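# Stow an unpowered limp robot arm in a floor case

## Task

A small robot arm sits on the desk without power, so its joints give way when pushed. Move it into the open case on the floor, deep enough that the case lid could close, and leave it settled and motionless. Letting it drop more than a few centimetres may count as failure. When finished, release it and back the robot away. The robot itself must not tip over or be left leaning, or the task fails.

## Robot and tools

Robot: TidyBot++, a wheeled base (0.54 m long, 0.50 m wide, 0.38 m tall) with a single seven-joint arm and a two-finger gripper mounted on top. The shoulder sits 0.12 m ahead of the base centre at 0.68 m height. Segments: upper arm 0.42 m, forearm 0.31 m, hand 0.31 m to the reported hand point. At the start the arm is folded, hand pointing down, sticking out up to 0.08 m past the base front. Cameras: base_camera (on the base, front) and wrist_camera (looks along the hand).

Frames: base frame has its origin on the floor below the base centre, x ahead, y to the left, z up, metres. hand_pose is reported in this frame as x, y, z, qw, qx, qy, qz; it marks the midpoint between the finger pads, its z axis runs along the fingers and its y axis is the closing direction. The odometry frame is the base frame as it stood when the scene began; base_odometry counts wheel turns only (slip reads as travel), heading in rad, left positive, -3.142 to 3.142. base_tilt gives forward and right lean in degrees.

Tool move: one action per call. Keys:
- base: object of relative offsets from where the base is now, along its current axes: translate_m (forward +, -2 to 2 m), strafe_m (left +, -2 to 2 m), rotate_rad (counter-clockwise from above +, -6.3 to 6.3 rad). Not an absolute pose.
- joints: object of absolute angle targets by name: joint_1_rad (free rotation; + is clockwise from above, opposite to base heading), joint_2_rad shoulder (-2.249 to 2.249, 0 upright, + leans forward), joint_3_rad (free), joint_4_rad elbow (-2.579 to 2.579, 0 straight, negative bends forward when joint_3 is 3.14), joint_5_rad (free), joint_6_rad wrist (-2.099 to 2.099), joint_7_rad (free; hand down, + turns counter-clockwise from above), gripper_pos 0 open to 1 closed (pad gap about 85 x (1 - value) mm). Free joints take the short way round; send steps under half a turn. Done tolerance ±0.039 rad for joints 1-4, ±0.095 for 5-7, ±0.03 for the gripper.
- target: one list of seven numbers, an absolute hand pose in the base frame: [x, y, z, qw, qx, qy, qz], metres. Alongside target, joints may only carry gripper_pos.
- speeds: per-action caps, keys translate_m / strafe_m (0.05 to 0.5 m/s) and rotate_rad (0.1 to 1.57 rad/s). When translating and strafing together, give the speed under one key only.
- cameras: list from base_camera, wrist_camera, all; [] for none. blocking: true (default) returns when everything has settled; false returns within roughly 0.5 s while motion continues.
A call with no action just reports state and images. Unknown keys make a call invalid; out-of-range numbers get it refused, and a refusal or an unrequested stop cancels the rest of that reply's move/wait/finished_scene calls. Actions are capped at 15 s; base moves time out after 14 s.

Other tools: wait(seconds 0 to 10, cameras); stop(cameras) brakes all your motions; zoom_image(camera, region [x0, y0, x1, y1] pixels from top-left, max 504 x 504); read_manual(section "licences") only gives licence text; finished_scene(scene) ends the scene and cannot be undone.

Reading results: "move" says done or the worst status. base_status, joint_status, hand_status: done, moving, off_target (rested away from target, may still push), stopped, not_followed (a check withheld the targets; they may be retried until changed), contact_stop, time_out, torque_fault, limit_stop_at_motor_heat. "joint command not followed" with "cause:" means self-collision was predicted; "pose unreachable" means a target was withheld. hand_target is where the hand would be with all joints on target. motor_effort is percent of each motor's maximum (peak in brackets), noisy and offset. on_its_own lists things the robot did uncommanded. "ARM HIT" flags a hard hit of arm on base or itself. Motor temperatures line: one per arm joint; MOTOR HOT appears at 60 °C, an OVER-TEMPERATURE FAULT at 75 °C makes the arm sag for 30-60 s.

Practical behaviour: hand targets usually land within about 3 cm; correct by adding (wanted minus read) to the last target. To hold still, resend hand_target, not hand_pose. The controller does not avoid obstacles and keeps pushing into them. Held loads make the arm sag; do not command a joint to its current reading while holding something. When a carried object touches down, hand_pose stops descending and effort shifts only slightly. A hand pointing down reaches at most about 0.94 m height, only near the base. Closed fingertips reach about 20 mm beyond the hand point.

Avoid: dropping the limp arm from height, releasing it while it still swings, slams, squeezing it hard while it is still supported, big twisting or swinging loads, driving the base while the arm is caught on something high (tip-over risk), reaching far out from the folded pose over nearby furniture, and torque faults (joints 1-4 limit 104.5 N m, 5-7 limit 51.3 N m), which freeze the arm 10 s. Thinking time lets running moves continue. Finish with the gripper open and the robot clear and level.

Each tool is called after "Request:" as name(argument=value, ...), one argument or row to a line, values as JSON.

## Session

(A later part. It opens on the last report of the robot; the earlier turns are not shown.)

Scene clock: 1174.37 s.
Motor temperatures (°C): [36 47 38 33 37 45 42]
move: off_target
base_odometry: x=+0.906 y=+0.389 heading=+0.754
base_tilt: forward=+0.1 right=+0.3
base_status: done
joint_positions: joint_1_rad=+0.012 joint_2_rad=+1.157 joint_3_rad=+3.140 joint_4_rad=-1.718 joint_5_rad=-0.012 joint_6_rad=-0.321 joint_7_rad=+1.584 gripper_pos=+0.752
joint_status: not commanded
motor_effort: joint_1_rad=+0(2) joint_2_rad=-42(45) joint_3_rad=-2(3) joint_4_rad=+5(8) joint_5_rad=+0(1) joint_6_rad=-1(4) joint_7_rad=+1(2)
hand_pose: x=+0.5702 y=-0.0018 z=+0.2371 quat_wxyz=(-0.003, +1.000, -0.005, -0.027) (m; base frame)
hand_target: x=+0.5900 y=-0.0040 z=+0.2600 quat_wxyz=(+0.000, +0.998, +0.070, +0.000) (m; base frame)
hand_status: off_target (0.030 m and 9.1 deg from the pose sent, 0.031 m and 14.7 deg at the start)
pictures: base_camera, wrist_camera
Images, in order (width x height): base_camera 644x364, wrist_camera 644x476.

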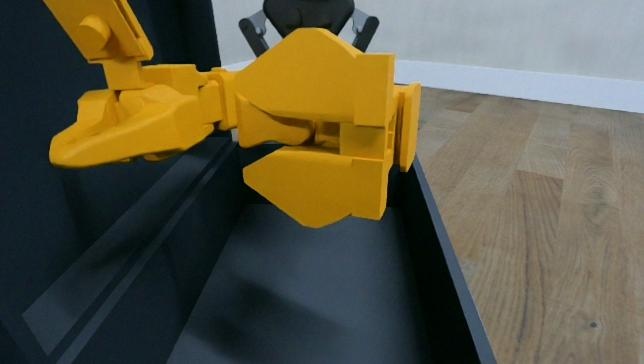

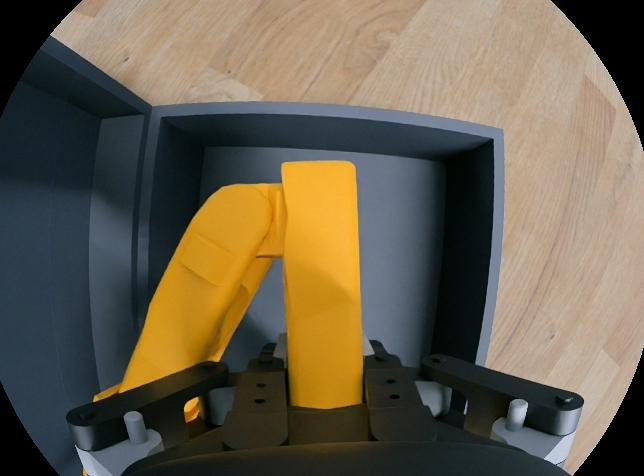

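Request:
move(
  target=[0.605, -0.036, 0.212, 0, 0.9976, -0.0698, 0],
  cameras=["base_camera", "wrist_camera"],
)

Scene clock: 1193.83 s.
Motor temperatures (°C): [36 47 38 33 37 45 42]
move: off_target
base_odometry: x=+0.906 y=+0.389 heading=+0.754
base_tilt: forward=+0.1 right=+0.3
base_status: not commanded
joint_positions: joint_1_rad=+0.060 joint_2_rad=+1.266 joint_3_rad=+3.155 joint_4_rad=-1.635 joint_5_rad=-0.020 joint_6_rad=-0.313 joint_7_rad=+1.584 gripper_pos=+0.752
joint_status: not commanded
motor_effort: joint_1_rad=+0(2) joint_2_rad=-44(46) joint_3_rad=-1(4) joint_4_rad=+4(6) joint_5_rad=+0(1) joint_6_rad=-2(3) joint_7_rad=+1(2)
hand_pose: x=+0.5713 y=-0.0321 z=+0.1919 quat_wxyz=(+0.002, +0.999, -0.036, -0.037) (m; base frame)
hand_target: x=+0.6050 y=-0.0360 z=+0.2120 quat_wxyz=(+0.000, +0.998, -0.070, +0.000) (m; base frame)
hand_status: off_target (0.039 m and 5.7 deg from the pose sent, 0.055 m and 8.1 deg at the start)
pictures: base_camera, wrist_camera
Images, in order (width x height): base_camera 644x364, wrist_camera 644x476.

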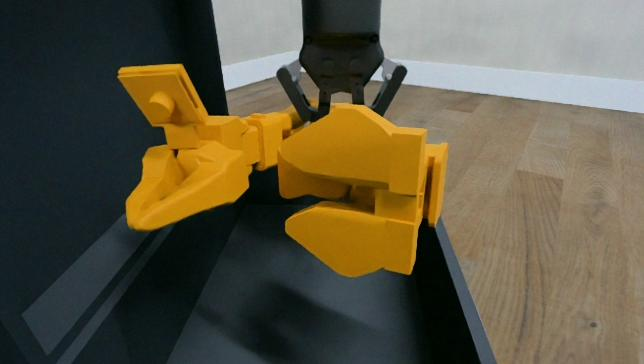

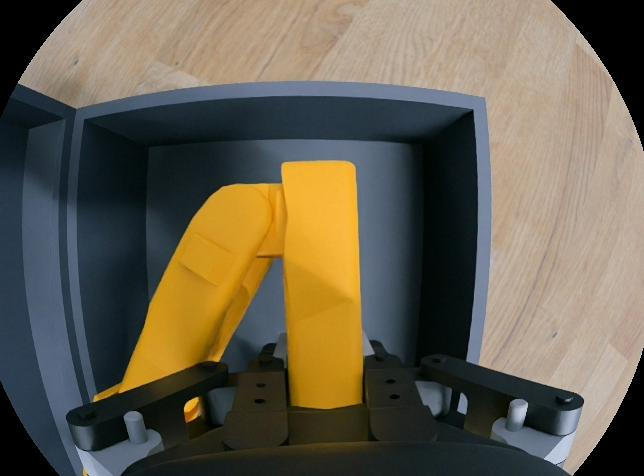

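Request:
move(
  target=[0.611, -0.04, 0.18, 0, 0.9976, -0.0698, 0],
  cameras=["base_camera", "wrist_camera"],
)

Scene clock: 1214.83 s.
Motor temperatures (°C): [36 47 38 33 37 45 42]
move: off_target
base_odometry: x=+0.906 y=+0.389 heading=+0.754
base_tilt: forward=+0.1 right=+0.3
base_status: not commanded
joint_positions: joint_1_rad=+0.063 joint_2_rad=+1.341 joint_3_rad=+3.155 joint_4_rad=-1.569 joint_5_rad=-0.020 joint_6_rad=-0.303 joint_7_rad=+1.584 gripper_pos=+0.752
joint_status: not commanded
motor_effort: joint_1_rad=+0(1) joint_2_rad=-44(46) joint_3_rad=-2(3) joint_4_rad=+4(5) joint_5_rad=+0(1) joint_6_rad=-2(3) joint_7_rad=+1(2)
hand_pose: x=+0.5776 y=-0.0337 z=+0.1610 quat_wxyz=(+0.002, +0.999, -0.036, -0.036) (m; base frame)
hand_target: x=+0.6110 y=-0.0400 z=+0.1800 quat_wxyz=(+0.000, +0.998, -0.070, +0.000) (m; base frame)
hand_status: off_target (0.039 m and 5.6 deg from the pose sent, 0.042 m and 5.7 deg at the start)
pictures: base_camera, wrist_camera
Images, in order (width x height): base_camera 644x364, wrist_camera 644x476.

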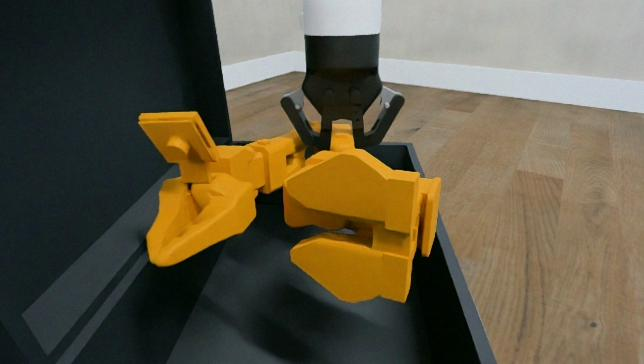

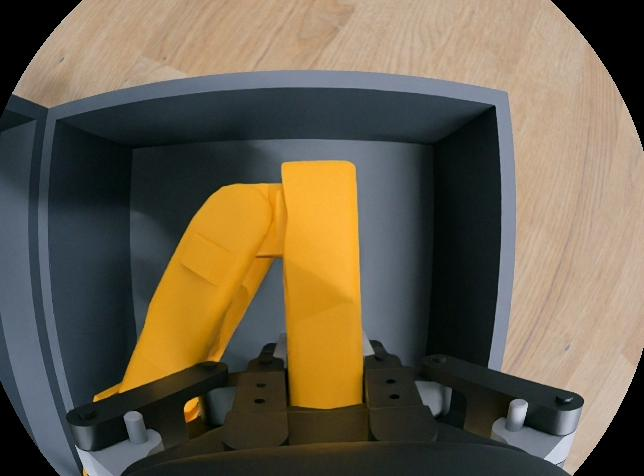

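Request:
zoom_image(
  camera="base_camera",
  region=[50, 100, 302, 330],
)

Request:
zoom_image(
  camera="base_camera",
  region=[270, 110, 522, 364],
)

Scaled by 2.000.

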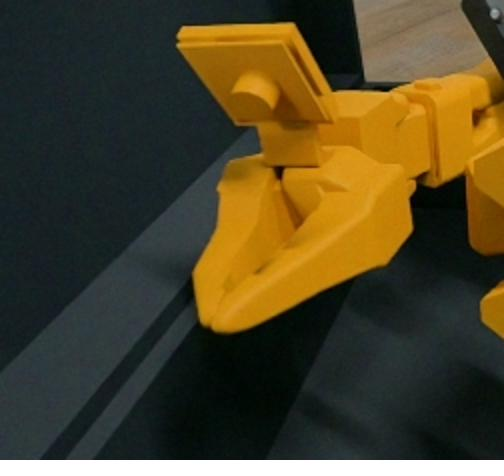

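Scaled by 1.984.

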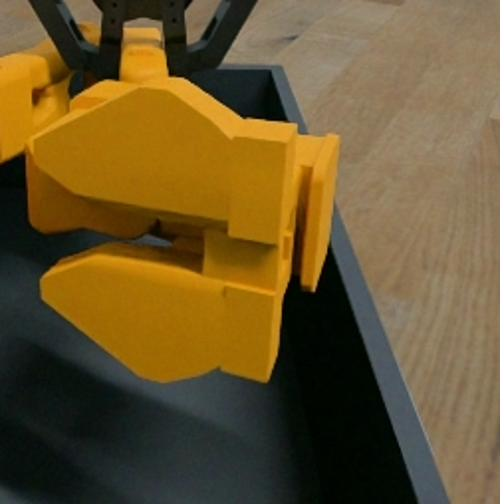

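Request:
move(
  target=[0.614, -0.0395, 0.15, 0, 0.9976, -0.0698, 0],
  cameras=["base_camera"],
)

Scene clock: 1234.30 s.
Motor temperatures (°C): [36 46 38 33 37 45 42]
move: off_target
base_odometry: x=+0.906 y=+0.389 heading=+0.754
base_tilt: forward=+0.1 right=+0.2
base_status: not commanded
joint_positions: joint_1_rad=+0.063 joint_2_rad=+1.412 joint_3_rad=+3.155 joint_4_rad=-1.511 joint_5_rad=-0.020 joint_6_rad=-0.291 joint_7_rad=+1.584 gripper_pos=+0.752
joint_status: not commanded
motor_effort: joint_1_rad=+0(1) joint_2_rad=-44(47) joint_3_rad=-2(3) joint_4_rad=+4(5) joint_5_rad=+0(1) joint_6_rad=-3(3) joint_7_rad=+1(1)
hand_pose: x=+0.5790 y=-0.0339 z=+0.1307 quat_wxyz=(+0.003, +0.999, -0.036, -0.036) (m; base frame)
hand_target: x=+0.6140 y=-0.0395 z=+0.1500 quat_wxyz=(+0.000, +0.998, -0.070, +0.000) (m; base frame)
hand_status: off_target (0.040 m and 5.7 deg from the pose sent, 0.038 m and 5.6 deg at the start)
pictures: base_camera
Images, in order (width x height): base_camera 644x364.

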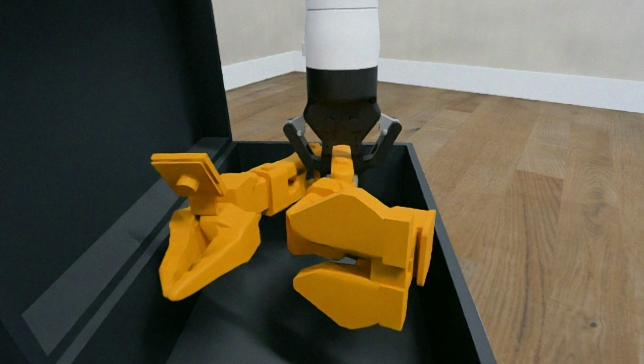

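Request:
zoom_image(
  camera="base_camera",
  region=[90, 120, 290, 320],
)

Request:
zoom_image(
  camera="base_camera",
  region=[270, 130, 490, 350],
)

Scaled by 2.520.

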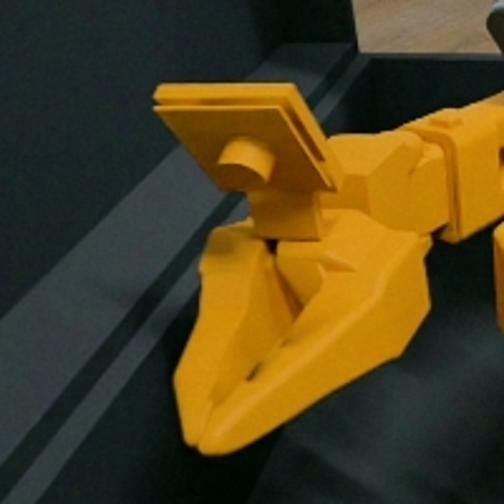

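Scaled by 2.291.

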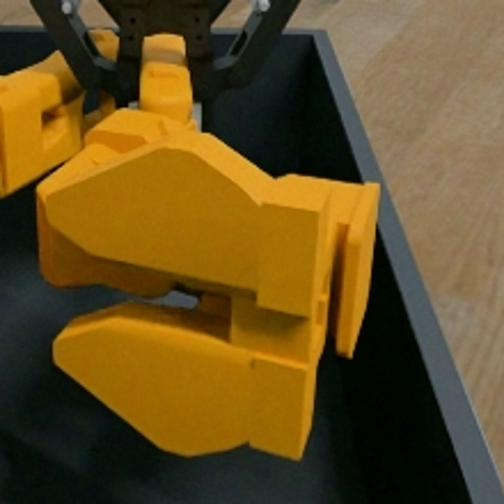

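Request:
move(
  target=[0.614, -0.035, 0.125, 0, 0.9976, -0.0698, 0],
  cameras=["base_camera"],
)

Scene clock: 1250.10 s.
Motor temperatures (°C): [36 46 38 33 37 45 42]
move: off_target
base_odometry: x=+0.906 y=+0.389 heading=+0.754
base_tilt: forward=+0.1 right=+0.3
base_status: not commanded
joint_positions: joint_1_rad=+0.063 joint_2_rad=+1.469 joint_3_rad=+3.155 joint_4_rad=-1.468 joint_5_rad=-0.020 joint_6_rad=-0.277 joint_7_rad=+1.584 gripper_pos=+0.752
joint_status: not commanded
motor_effort: joint_1_rad=+0(1) joint_2_rad=-44(47) joint_3_rad=-2(2) joint_4_rad=+4(5) joint_5_rad=+0(0) joint_6_rad=-2(3) joint_7_rad=+1(1)
hand_pose: x=+0.5779 y=-0.0340 z=+0.1064 quat_wxyz=(+0.003, +0.999, -0.036, -0.036) (m; base frame)
hand_target: x=+0.6140 y=-0.0350 z=+0.1250 quat_wxyz=(+0.000, +0.998, -0.070, +0.000) (m; base frame)
hand_status: off_target (0.041 m and 5.7 deg from the pose sent, 0.035 m and 5.7 deg at the start)
pictures: base_camera
Images, in order (width x height): base_camera 644x364.

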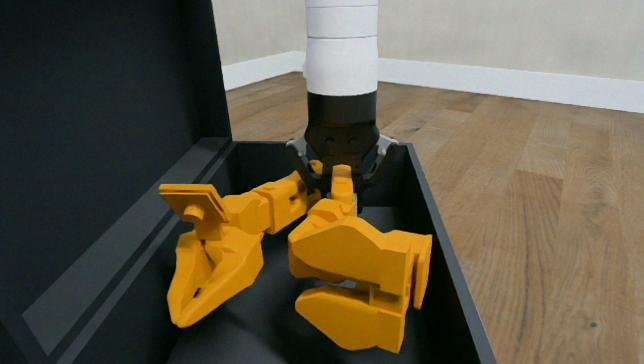

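Request:
move(
  target=[0.61, -0.036, 0.11, -0.0024, 0.997, -0.0698, 0.0348],
  cameras=["base_camera"],
)

Scene clock: 1262.23 s.
Motor temperatures (°C): [36 46 38 33 37 45 42]
move: off_target
base_odometry: x=+0.906 y=+0.389 heading=+0.754
base_tilt: forward=+0.1 right=+0.3
base_status: not commanded
joint_positions: joint_1_rad=+0.070 joint_2_rad=+1.488 joint_3_rad=+3.152 joint_4_rad=-1.499 joint_5_rad=-0.020 joint_6_rad=-0.124 joint_7_rad=+1.584 gripper_pos=+0.752
joint_status: not commanded
motor_effort: joint_1_rad=+0(1) joint_2_rad=-44(46) joint_3_rad=-2(3) joint_4_rad=+3(4) joint_5_rad=+0(1) joint_6_rad=-1(2) joint_7_rad=+0(2)
hand_pose: x=+0.5946 y=-0.0378 z=+0.0946 quat_wxyz=(+0.005, +0.999, -0.039, +0.015) (m; base frame)
hand_target: x=+0.6100 y=-0.0360 z=+0.1100 quat_wxyz=(-0.002, +0.997, -0.070, +0.035) (m; base frame)
hand_status: off_target (0.022 m and 4.3 deg from the pose sent, 0.032 m and 9.1 deg at the start)
pictures: base_camera
Images, in order (width x height): base_camera 644x364.

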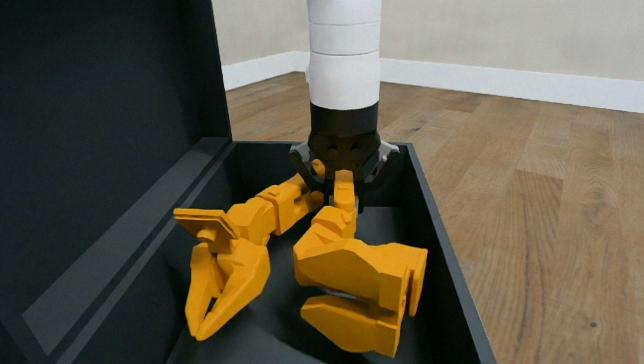

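Request:
move(
  target=[0.61, -0.036, 0.085, -0.0024, 0.997, -0.0698, 0.0348],
  cameras=["base_camera"],
)

Request:
move(
  target=[0.608, -0.036, 0.07, -0.0024, 0.997, -0.0698, 0.0348],
  cameras=["base_camera"],
)

Scene clock: 1267.77 s.
Motor temperatures (°C): [36 46 38 33 37 45 42]
move: off_target
base_odometry: x=+0.906 y=+0.389 heading=+0.754
base_tilt: forward=+0.1 right=+0.3
base_status: not commanded
joint_positions: joint_1_rad=+0.070 joint_2_rad=+1.555 joint_3_rad=+3.152 joint_4_rad=-1.474 joint_5_rad=-0.020 joint_6_rad=-0.117 joint_7_rad=+1.584 gripper_pos=+0.752
joint_status: not commanded
motor_effort: joint_1_rad=+1(1) joint_2_rad=-44(46) joint_3_rad=-2(3) joint_4_rad=+2(4) joint_5_rad=+0(1) joint_6_rad=-1(2) joint_7_rad=+1(2)
hand_pose: x=+0.5725 y=-0.0363 z=+0.0647 quat_wxyz=(+0.004, +0.999, -0.038, -0.002) (m; base frame)
hand_target: x=+0.6100 y=-0.0360 z=+0.0850 quat_wxyz=(-0.002, +0.997, -0.070, +0.035) (m; base frame)
hand_status: off_target (0.043 m and 5.6 deg from the pose sent, 0.018 m and 4.3 deg at the start)
pictures: base_camera
Images, in order (width x height): base_camera 644x364.

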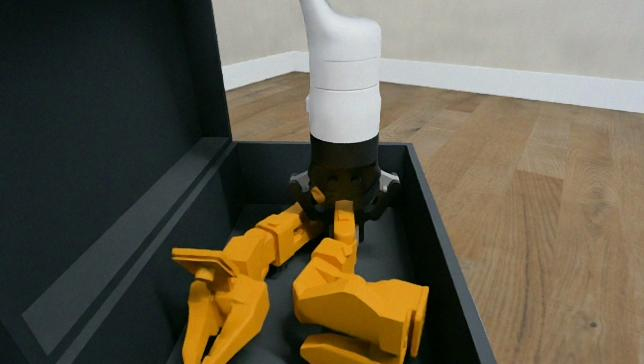

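Scene clock: 1268.57 s.
Motor temperatures (°C): [36 46 38 33 37 45 42]
move: off_target
base_odometry: x=+0.906 y=+0.389 heading=+0.754
base_tilt: forward=+0.1 right=+0.3
base_status: not commanded
joint_positions: joint_1_rad=+0.070 joint_2_rad=+1.576 joint_3_rad=+3.152 joint_4_rad=-1.452 joint_5_rad=-0.020 joint_6_rad=-0.109 joint_7_rad=+1.584 gripper_pos=+0.752
joint_status: not commanded
motor_effort: joint_1_rad=+0(1) joint_2_rad=-41(44) joint_3_rad=-2(3) joint_4_rad=+3(3) joint_5_rad=+0(1) joint_6_rad=+0(1) joint_7_rad=+1(2)
hand_pose: x=+0.5754 y=-0.0365 z=+0.0561 quat_wxyz=(+0.004, +0.999, -0.038, +0.002) (m; base frame)
hand_target: x=+0.6080 y=-0.0360 z=+0.0700 quat_wxyz=(-0.002, +0.997, -0.070, +0.035) (m; base frame)
hand_status: off_target (0.035 m and 5.3 deg from the pose sent, 0.036 m and 5.6 deg at the start)
pictures: base_camera
Images, in order (width x height): base_camera 644x364.

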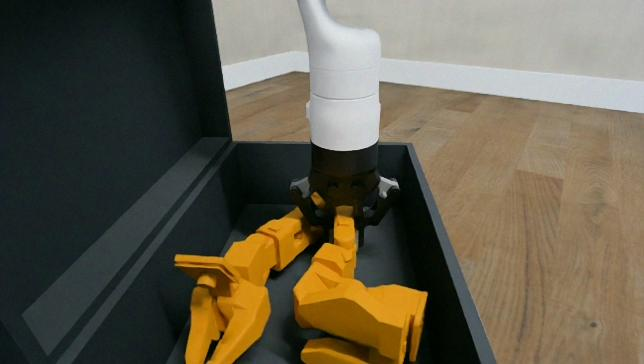

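Request:
move(
  target=[0.608, -0.036, 0.06, -0.0024, 0.997, -0.0698, 0.0348],
  cameras=["base_camera"],
)

Request:
move(
  target=[0.608, -0.036, 0.05, -0.0024, 0.997, -0.0698, 0.0348],
  cameras=["base_camera", "wrist_camera"],
)

Scene clock: 1274.73 s.
Motor temperatures (°C): [36 46 38 33 37 45 42]
move: off_target
base_odometry: x=+0.906 y=+0.389 heading=+0.754
base_tilt: forward=+0.1 right=+0.2
base_status: not commanded
joint_positions: joint_1_rad=+0.070 joint_2_rad=+1.586 joint_3_rad=+3.152 joint_4_rad=-1.440 joint_5_rad=-0.020 joint_6_rad=-0.109 joint_7_rad=+1.584 gripper_pos=+0.752
joint_status: not commanded
motor_effort: joint_1_rad=-1(1) joint_2_rad=-39(42) joint_3_rad=-2(3) joint_4_rad=+4(5) joint_5_rad=+0(1) joint_6_rad=+3(3) joint_7_rad=+1(1)
hand_pose: x=+0.5769 y=-0.0368 z=+0.0519 quat_wxyz=(+0.004, +0.999, -0.039, +0.003) (m; base frame)
hand_target: x=+0.6080 y=-0.0360 z=+0.0600 quat_wxyz=(-0.002, +0.997, -0.070, +0.035) (m; base frame)
hand_status: off_target (0.032 m and 5.1 deg from the pose sent, 0.033 m and 5.3 deg at the start)
pictures: base_camera
Images, in order (width x height): base_camera 644x364.

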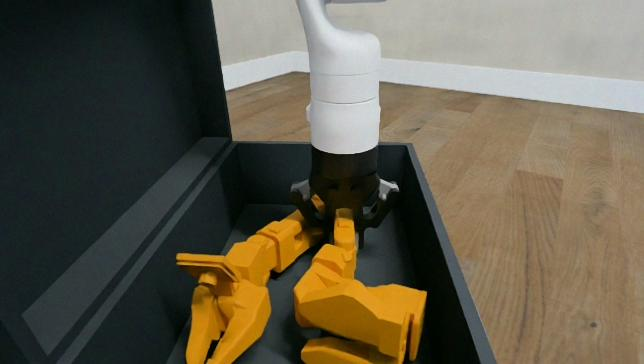

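Scene clock: 1275.33 s.
Motor temperatures (°C): [36 46 38 33 37 45 42]
move: off_target
base_odometry: x=+0.906 y=+0.389 heading=+0.754
base_tilt: forward=+0.1 right=+0.2
base_status: not commanded
joint_positions: joint_1_rad=+0.070 joint_2_rad=+1.588 joint_3_rad=+3.152 joint_4_rad=-1.434 joint_5_rad=-0.020 joint_6_rad=-0.112 joint_7_rad=+1.584 gripper_pos=+0.752
joint_status: not commanded
motor_effort: joint_1_rad=-1(2) joint_2_rad=-35(39) joint_3_rad=-2(3) joint_4_rad=+9(9) joint_5_rad=+0(1) joint_6_rad=+7(7) joint_7_rad=+1(2)
hand_pose: x=+0.5776 y=-0.0369 z=+0.0509 quat_wxyz=(+0.004, +0.999, -0.039, +0.003) (m; base frame)
hand_target: x=+0.6080 y=-0.0360 z=+0.0500 quat_wxyz=(-0.002, +0.997, -0.070, +0.035) (m; base frame)
hand_status: off_target (0.030 m and 5.2 deg from the pose sent, 0.031 m and 5.1 deg at the start)
pictures: base_camera, wrist_camera
Images, in order (width x height): base_camera 644x364, wrist_camera 644x476.

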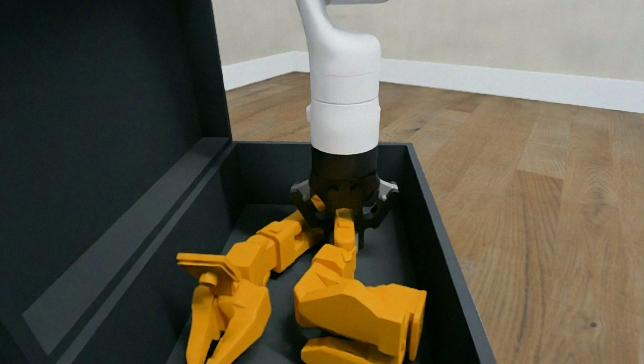

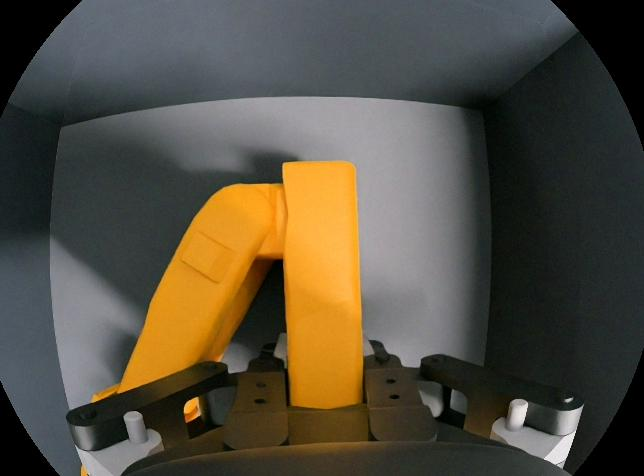

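Request:
move(
  target=[0.604, -0.036, 0.057, -0.0024, 0.997, -0.0698, 0.0348],
)

Scene clock: 1296.53 s.
Motor temperatures (°C): [36 46 38 32 36 45 42]
move: off_target
base_odometry: x=+0.906 y=+0.389 heading=+0.754
base_tilt: forward=+0.1 right=+0.3
base_status: not commanded
joint_positions: joint_1_rad=+0.070 joint_2_rad=+1.588 joint_3_rad=+3.152 joint_4_rad=-1.436 joint_5_rad=-0.020 joint_6_rad=-0.110 joint_7_rad=+1.584 gripper_pos=+0.752
joint_status: not commanded
motor_effort: joint_1_rad=+0(1) joint_2_rad=-38(40) joint_3_rad=-1(2) joint_4_rad=+7(9) joint_5_rad=+0(1) joint_6_rad=+6(7) joint_7_rad=+0(1)
hand_pose: x=+0.5775 y=-0.0369 z=+0.0511 quat_wxyz=(+0.004, +0.999, -0.039, +0.004) (m; base frame)
hand_target: x=+0.6040 y=-0.0360 z=+0.0570 quat_wxyz=(-0.002, +0.997, -0.070, +0.035) (m; base frame)
hand_status: off_target (0.027 m and 5.1 deg from the pose sent, 0.027 m and 5.2 deg at the start)
pictures: base_camera, wrist_camera
Images, in order (width x height): base_camera 644x364, wrist_camera 644x476.

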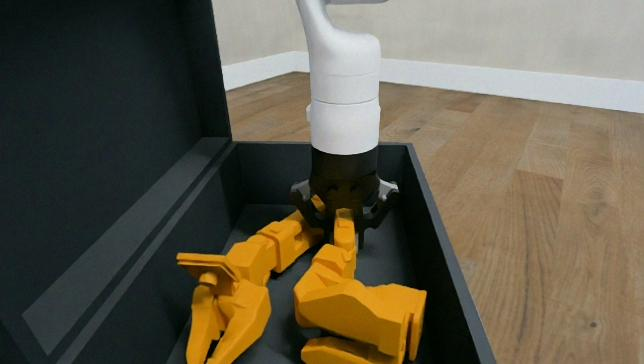

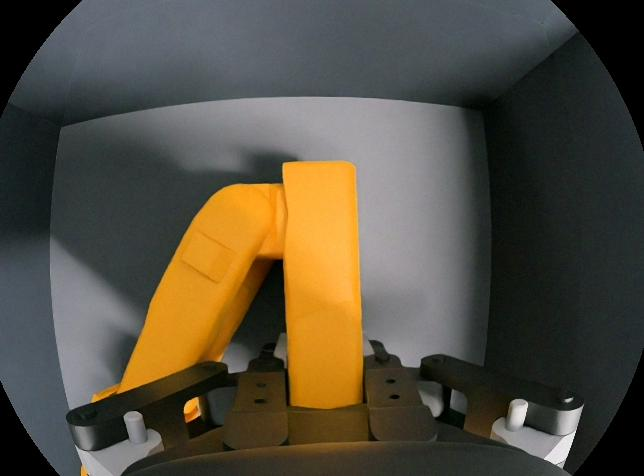

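Request:
move(
  joints={"gripper_pos": 0.6},
  cameras=["wrist_camera"],
)

Request:
move(
  target=[0.604, -0.036, 0.09, -0.0024, 0.997, -0.0698, 0.0348],
)

Scene clock: 1301.40 s.
Motor temperatures (°C): [36 46 38 32 36 45 42]
move: done
base_odometry: x=+0.906 y=+0.389 heading=+0.754
base_tilt: forward=+0.1 right=+0.3
base_status: not commanded
joint_positions: joint_1_rad=+0.072 joint_2_rad=+1.588 joint_3_rad=+3.146 joint_4_rad=-1.435 joint_5_rad=-0.020 joint_6_rad=-0.096 joint_7_rad=+1.584 gripper_pos=+0.600
joint_status: all done
motor_effort: joint_1_rad=-1(2) joint_2_rad=-38(40) joint_3_rad=-2(2) joint_4_rad=+3(7) joint_5_rad=+0(1) joint_6_rad=+1(6) joint_7_rad=+1(1)
hand_pose: x=+0.5827 y=-0.0344 z=+0.0511 quat_wxyz=(+0.002, +0.999, -0.039, +0.011) (m; base frame)
hand_target: x=+0.6040 y=-0.0360 z=+0.0570 quat_wxyz=(-0.002, +0.997, -0.070, +0.035) (m; base frame)
hand_status: not commanded
pictures: wrist_camera
Images, in order (width x height): wrist_camera 644x476.

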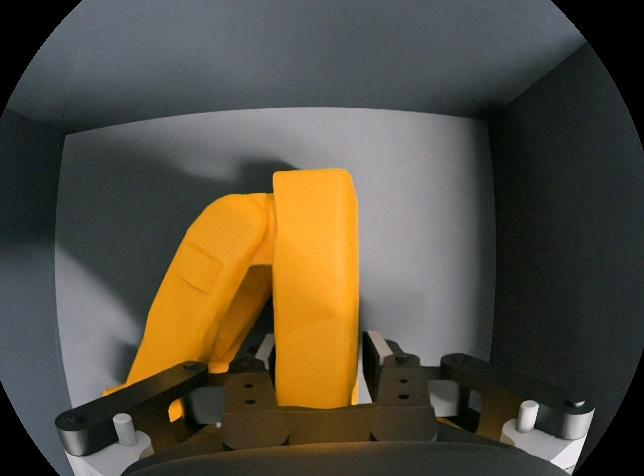

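Scene clock: 1302.33 s.
Motor temperatures (°C): [36 46 38 32 36 45 42]
move: off_target
base_odometry: x=+0.906 y=+0.389 heading=+0.754
base_tilt: forward=+0.2 right=+0.3
base_status: not commanded
joint_positions: joint_1_rad=+0.072 joint_2_rad=+1.517 joint_3_rad=+3.146 joint_4_rad=-1.483 joint_5_rad=-0.020 joint_6_rad=-0.096 joint_7_rad=+1.584 gripper_pos=+0.600
joint_status: not commanded
motor_effort: joint_1_rad=-1(1) joint_2_rad=-40(41) joint_3_rad=-1(2) joint_4_rad=+3(4) joint_5_rad=+0(0) joint_6_rad=+1(1) joint_7_rad=+1(2)
hand_pose: x=+0.5964 y=-0.0356 z=+0.0822 quat_wxyz=(+0.002, +0.999, -0.040, +0.023) (m; base frame)
hand_target: x=+0.6040 y=-0.0360 z=+0.0900 quat_wxyz=(-0.002, +0.997, -0.070, +0.035) (m; base frame)
hand_status: off_target (0.011 m and 3.8 deg from the pose sent, 0.044 m and 4.4 deg at the start)
pictures: base_camera, wrist_camera
Images, in order (width x height): base_camera 644x364, wrist_camera 644x476.

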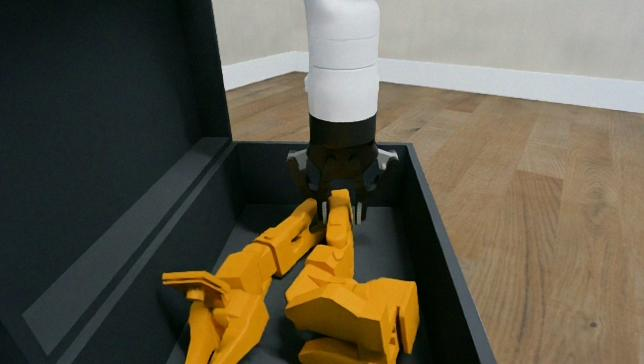

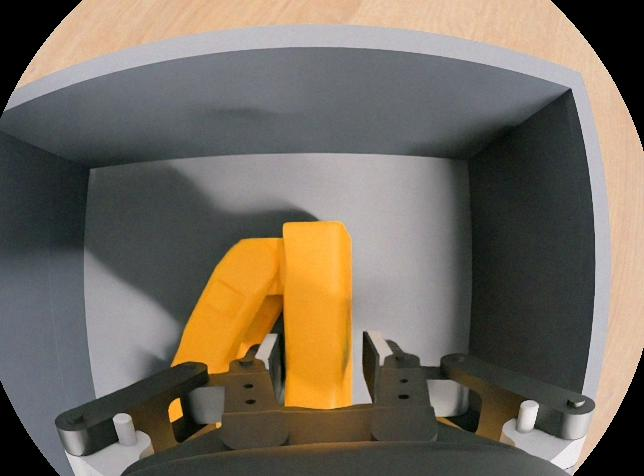

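Request:
move(
  target=[0.604, -0.036, 0.2, -0.0024, 0.997, -0.0698, 0.0348],
)

Request:
move(
  target=[0.58, -0.036, 0.45, -0.0024, 0.997, -0.0698, 0.0348],
)

Scene clock: 1308.13 s.
Motor temperatures (°C): [36 46 38 32 36 45 42]
move: off_target
base_odometry: x=+0.906 y=+0.389 heading=+0.754
base_tilt: forward=+0.1 right=+0.3
base_status: not commanded
joint_positions: joint_1_rad=+0.072 joint_2_rad=+1.255 joint_3_rad=+3.146 joint_4_rad=-1.664 joint_5_rad=-0.020 joint_6_rad=-0.106 joint_7_rad=+1.584 gripper_pos=+0.600
joint_status: not commanded
motor_effort: joint_1_rad=-1(1) joint_2_rad=-39(42) joint_3_rad=-1(2) joint_4_rad=+5(6) joint_5_rad=+0(0) joint_6_rad=+1(2) joint_7_rad=+1(2)
hand_pose: x=+0.6232 y=-0.0374 z=+0.1967 quat_wxyz=(+0.003, +0.997, -0.040, +0.058) (m; base frame)
hand_target: x=+0.6040 y=-0.0360 z=+0.2000 quat_wxyz=(-0.002, +0.997, -0.070, +0.035) (m; base frame)
hand_status: off_target (0.020 m and 4.4 deg from the pose sent, 0.118 m and 3.8 deg at the start)
pictures: base_camera, wrist_camera
Images, in order (width x height): base_camera 644x364, wrist_camera 644x476.

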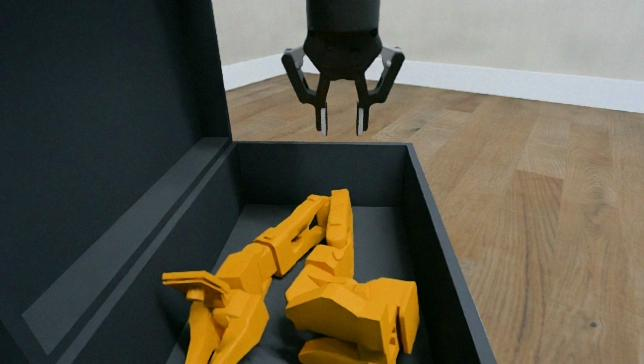

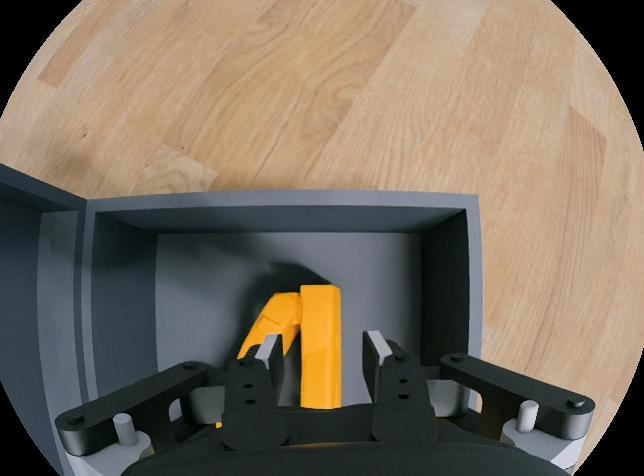

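Scene clock: 1309.97 s.
Motor temperatures (°C): [36 46 38 32 36 45 42]
move: off_target
base_odometry: x=+0.906 y=+0.389 heading=+0.754
base_tilt: forward=+0.1 right=+0.3
base_status: not commanded
joint_positions: joint_1_rad=+0.072 joint_2_rad=+0.676 joint_3_rad=+3.162 joint_4_rad=-1.837 joint_5_rad=-0.020 joint_6_rad=-0.514 joint_7_rad=+1.584 gripper_pos=+0.600
joint_status: not commanded
motor_effort: joint_1_rad=+0(1) joint_2_rad=-34(42) joint_3_rad=+0(2) joint_4_rad=+11(12) joint_5_rad=+0(0) joint_6_rad=+2(2) joint_7_rad=+1(2)
hand_pose: x=+0.6014 y=-0.0412 z=+0.4464 quat_wxyz=(+0.004, +0.997, -0.046, +0.057) (m; base frame)
hand_target: x=+0.5800 y=-0.0360 z=+0.4500 quat_wxyz=(-0.002, +0.997, -0.070, +0.035) (m; base frame)
hand_status: off_target (0.022 m and 3.9 deg from the pose sent, 0.257 m and 4.4 deg at the start)
pictures: base_camera, wrist_camera
Images, in order (width x height): base_camera 644x364, wrist_camera 644x476.

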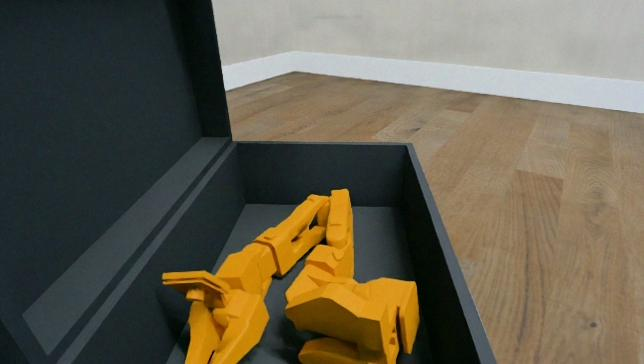

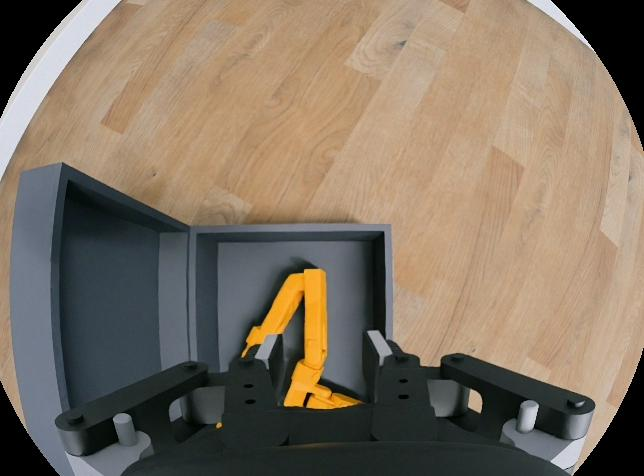

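Request:
move(
  target=[0.40, -0.03, 0.65, 0, 1, 0, 0],
  cameras=[],
)

Request:
move(
  base={"translate_m": -0.4},
)

Scene clock: 1317.53 s.
Motor temperatures (°C): [36 46 38 32 36 45 42]
move: off_target
base_odometry: x=+0.906 y=+0.389 heading=+0.754
base_tilt: forward=+0.1 right=+0.2
base_status: not commanded
joint_positions: joint_1_rad=+0.058 joint_2_rad=+0.017 joint_3_rad=+3.194 joint_4_rad=-2.008 joint_5_rad=-0.020 joint_6_rad=-1.061 joint_7_rad=+1.595 gripper_pos=+0.600
joint_status: not commanded
motor_effort: joint_1_rad=-1(1) joint_2_rad=-15(34) joint_3_rad=+0(2) joint_4_rad=+16(17) joint_5_rad=+0(0) joint_6_rad=+1(2) joint_7_rad=+1(2)
hand_pose: x=+0.4253 y=-0.0271 z=+0.6537 quat_wxyz=(-0.007, +0.998, -0.048, +0.028) (m; base frame)
hand_target: x=+0.4000 y=-0.0300 z=+0.6500 quat_wxyz=(+0.000, +1.000, +0.000, +0.000) (m; base frame)
hand_status: off_target (0.026 m and 6.4 deg from the pose sent, 0.287 m and 8.4 deg at the start)
pictures: none
No camera images: "cameras" was empty.

Scene clock: 1319.57 s.
Motor temperatures (°C): [36 46 38 32 36 45 42]
move: done
base_odometry: x=+0.614 y=+0.116 heading=+0.754
base_tilt: forward=+0.1 right=+0.3
base_status: done
joint_positions: joint_1_rad=+0.054 joint_2_rad=+0.002 joint_3_rad=+3.197 joint_4_rad=-2.018 joint_5_rad=-0.020 joint_6_rad=-1.077 joint_7_rad=+1.595 gripper_pos=+0.600
joint_status: not commanded
motor_effort: joint_1_rad=-1(2) joint_2_rad=-15(19) joint_3_rad=-1(2) joint_4_rad=+16(18) joint_5_rad=+0(1) joint_6_rad=+0(2) joint_7_rad=+1(2)
hand_pose: x=+0.4165 y=-0.0258 z=+0.6549 quat_wxyz=(-0.007, +0.999, -0.047, +0.023) (m; base frame)
hand_target: x=+0.4000 y=-0.0300 z=+0.6500 quat_wxyz=(+0.000, +1.000, +0.000, +0.000) (m; base frame)
hand_status: not commanded
pictures: base_camera, wrist_camera
Images, in order (width x height): base_camera 644x364, wrist_camera 644x476.

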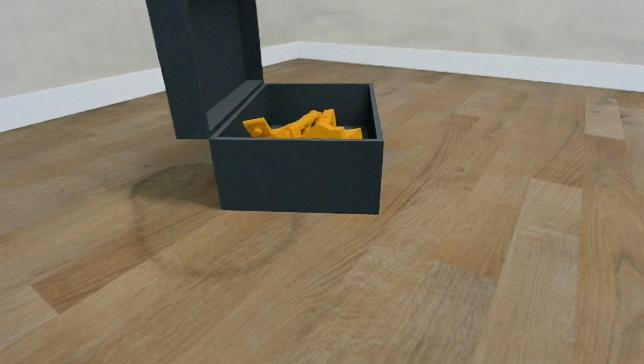

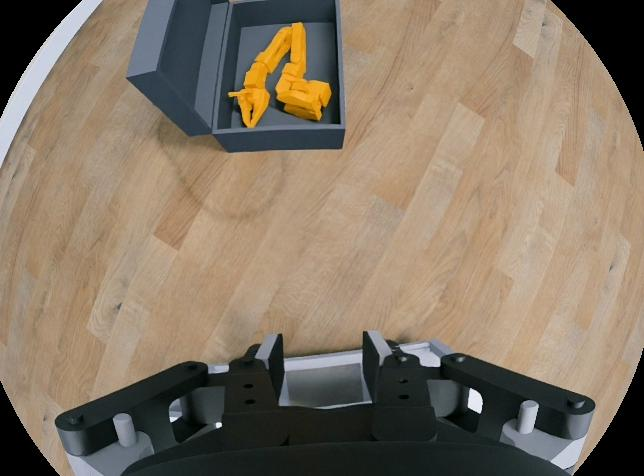

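Request:
zoom_image(
  camera="base_camera",
  region=[180, 60, 420, 230],
)

Scaled by 2.100.

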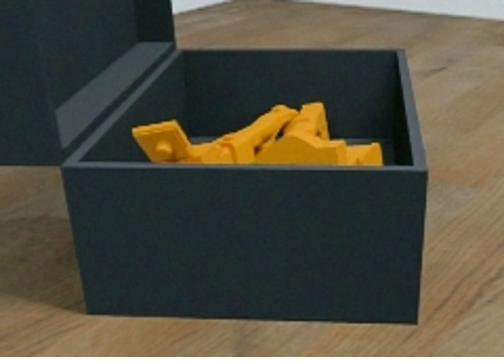

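Request:
finished_scene(
  scene=1,
)

The scene is finished: the task was done.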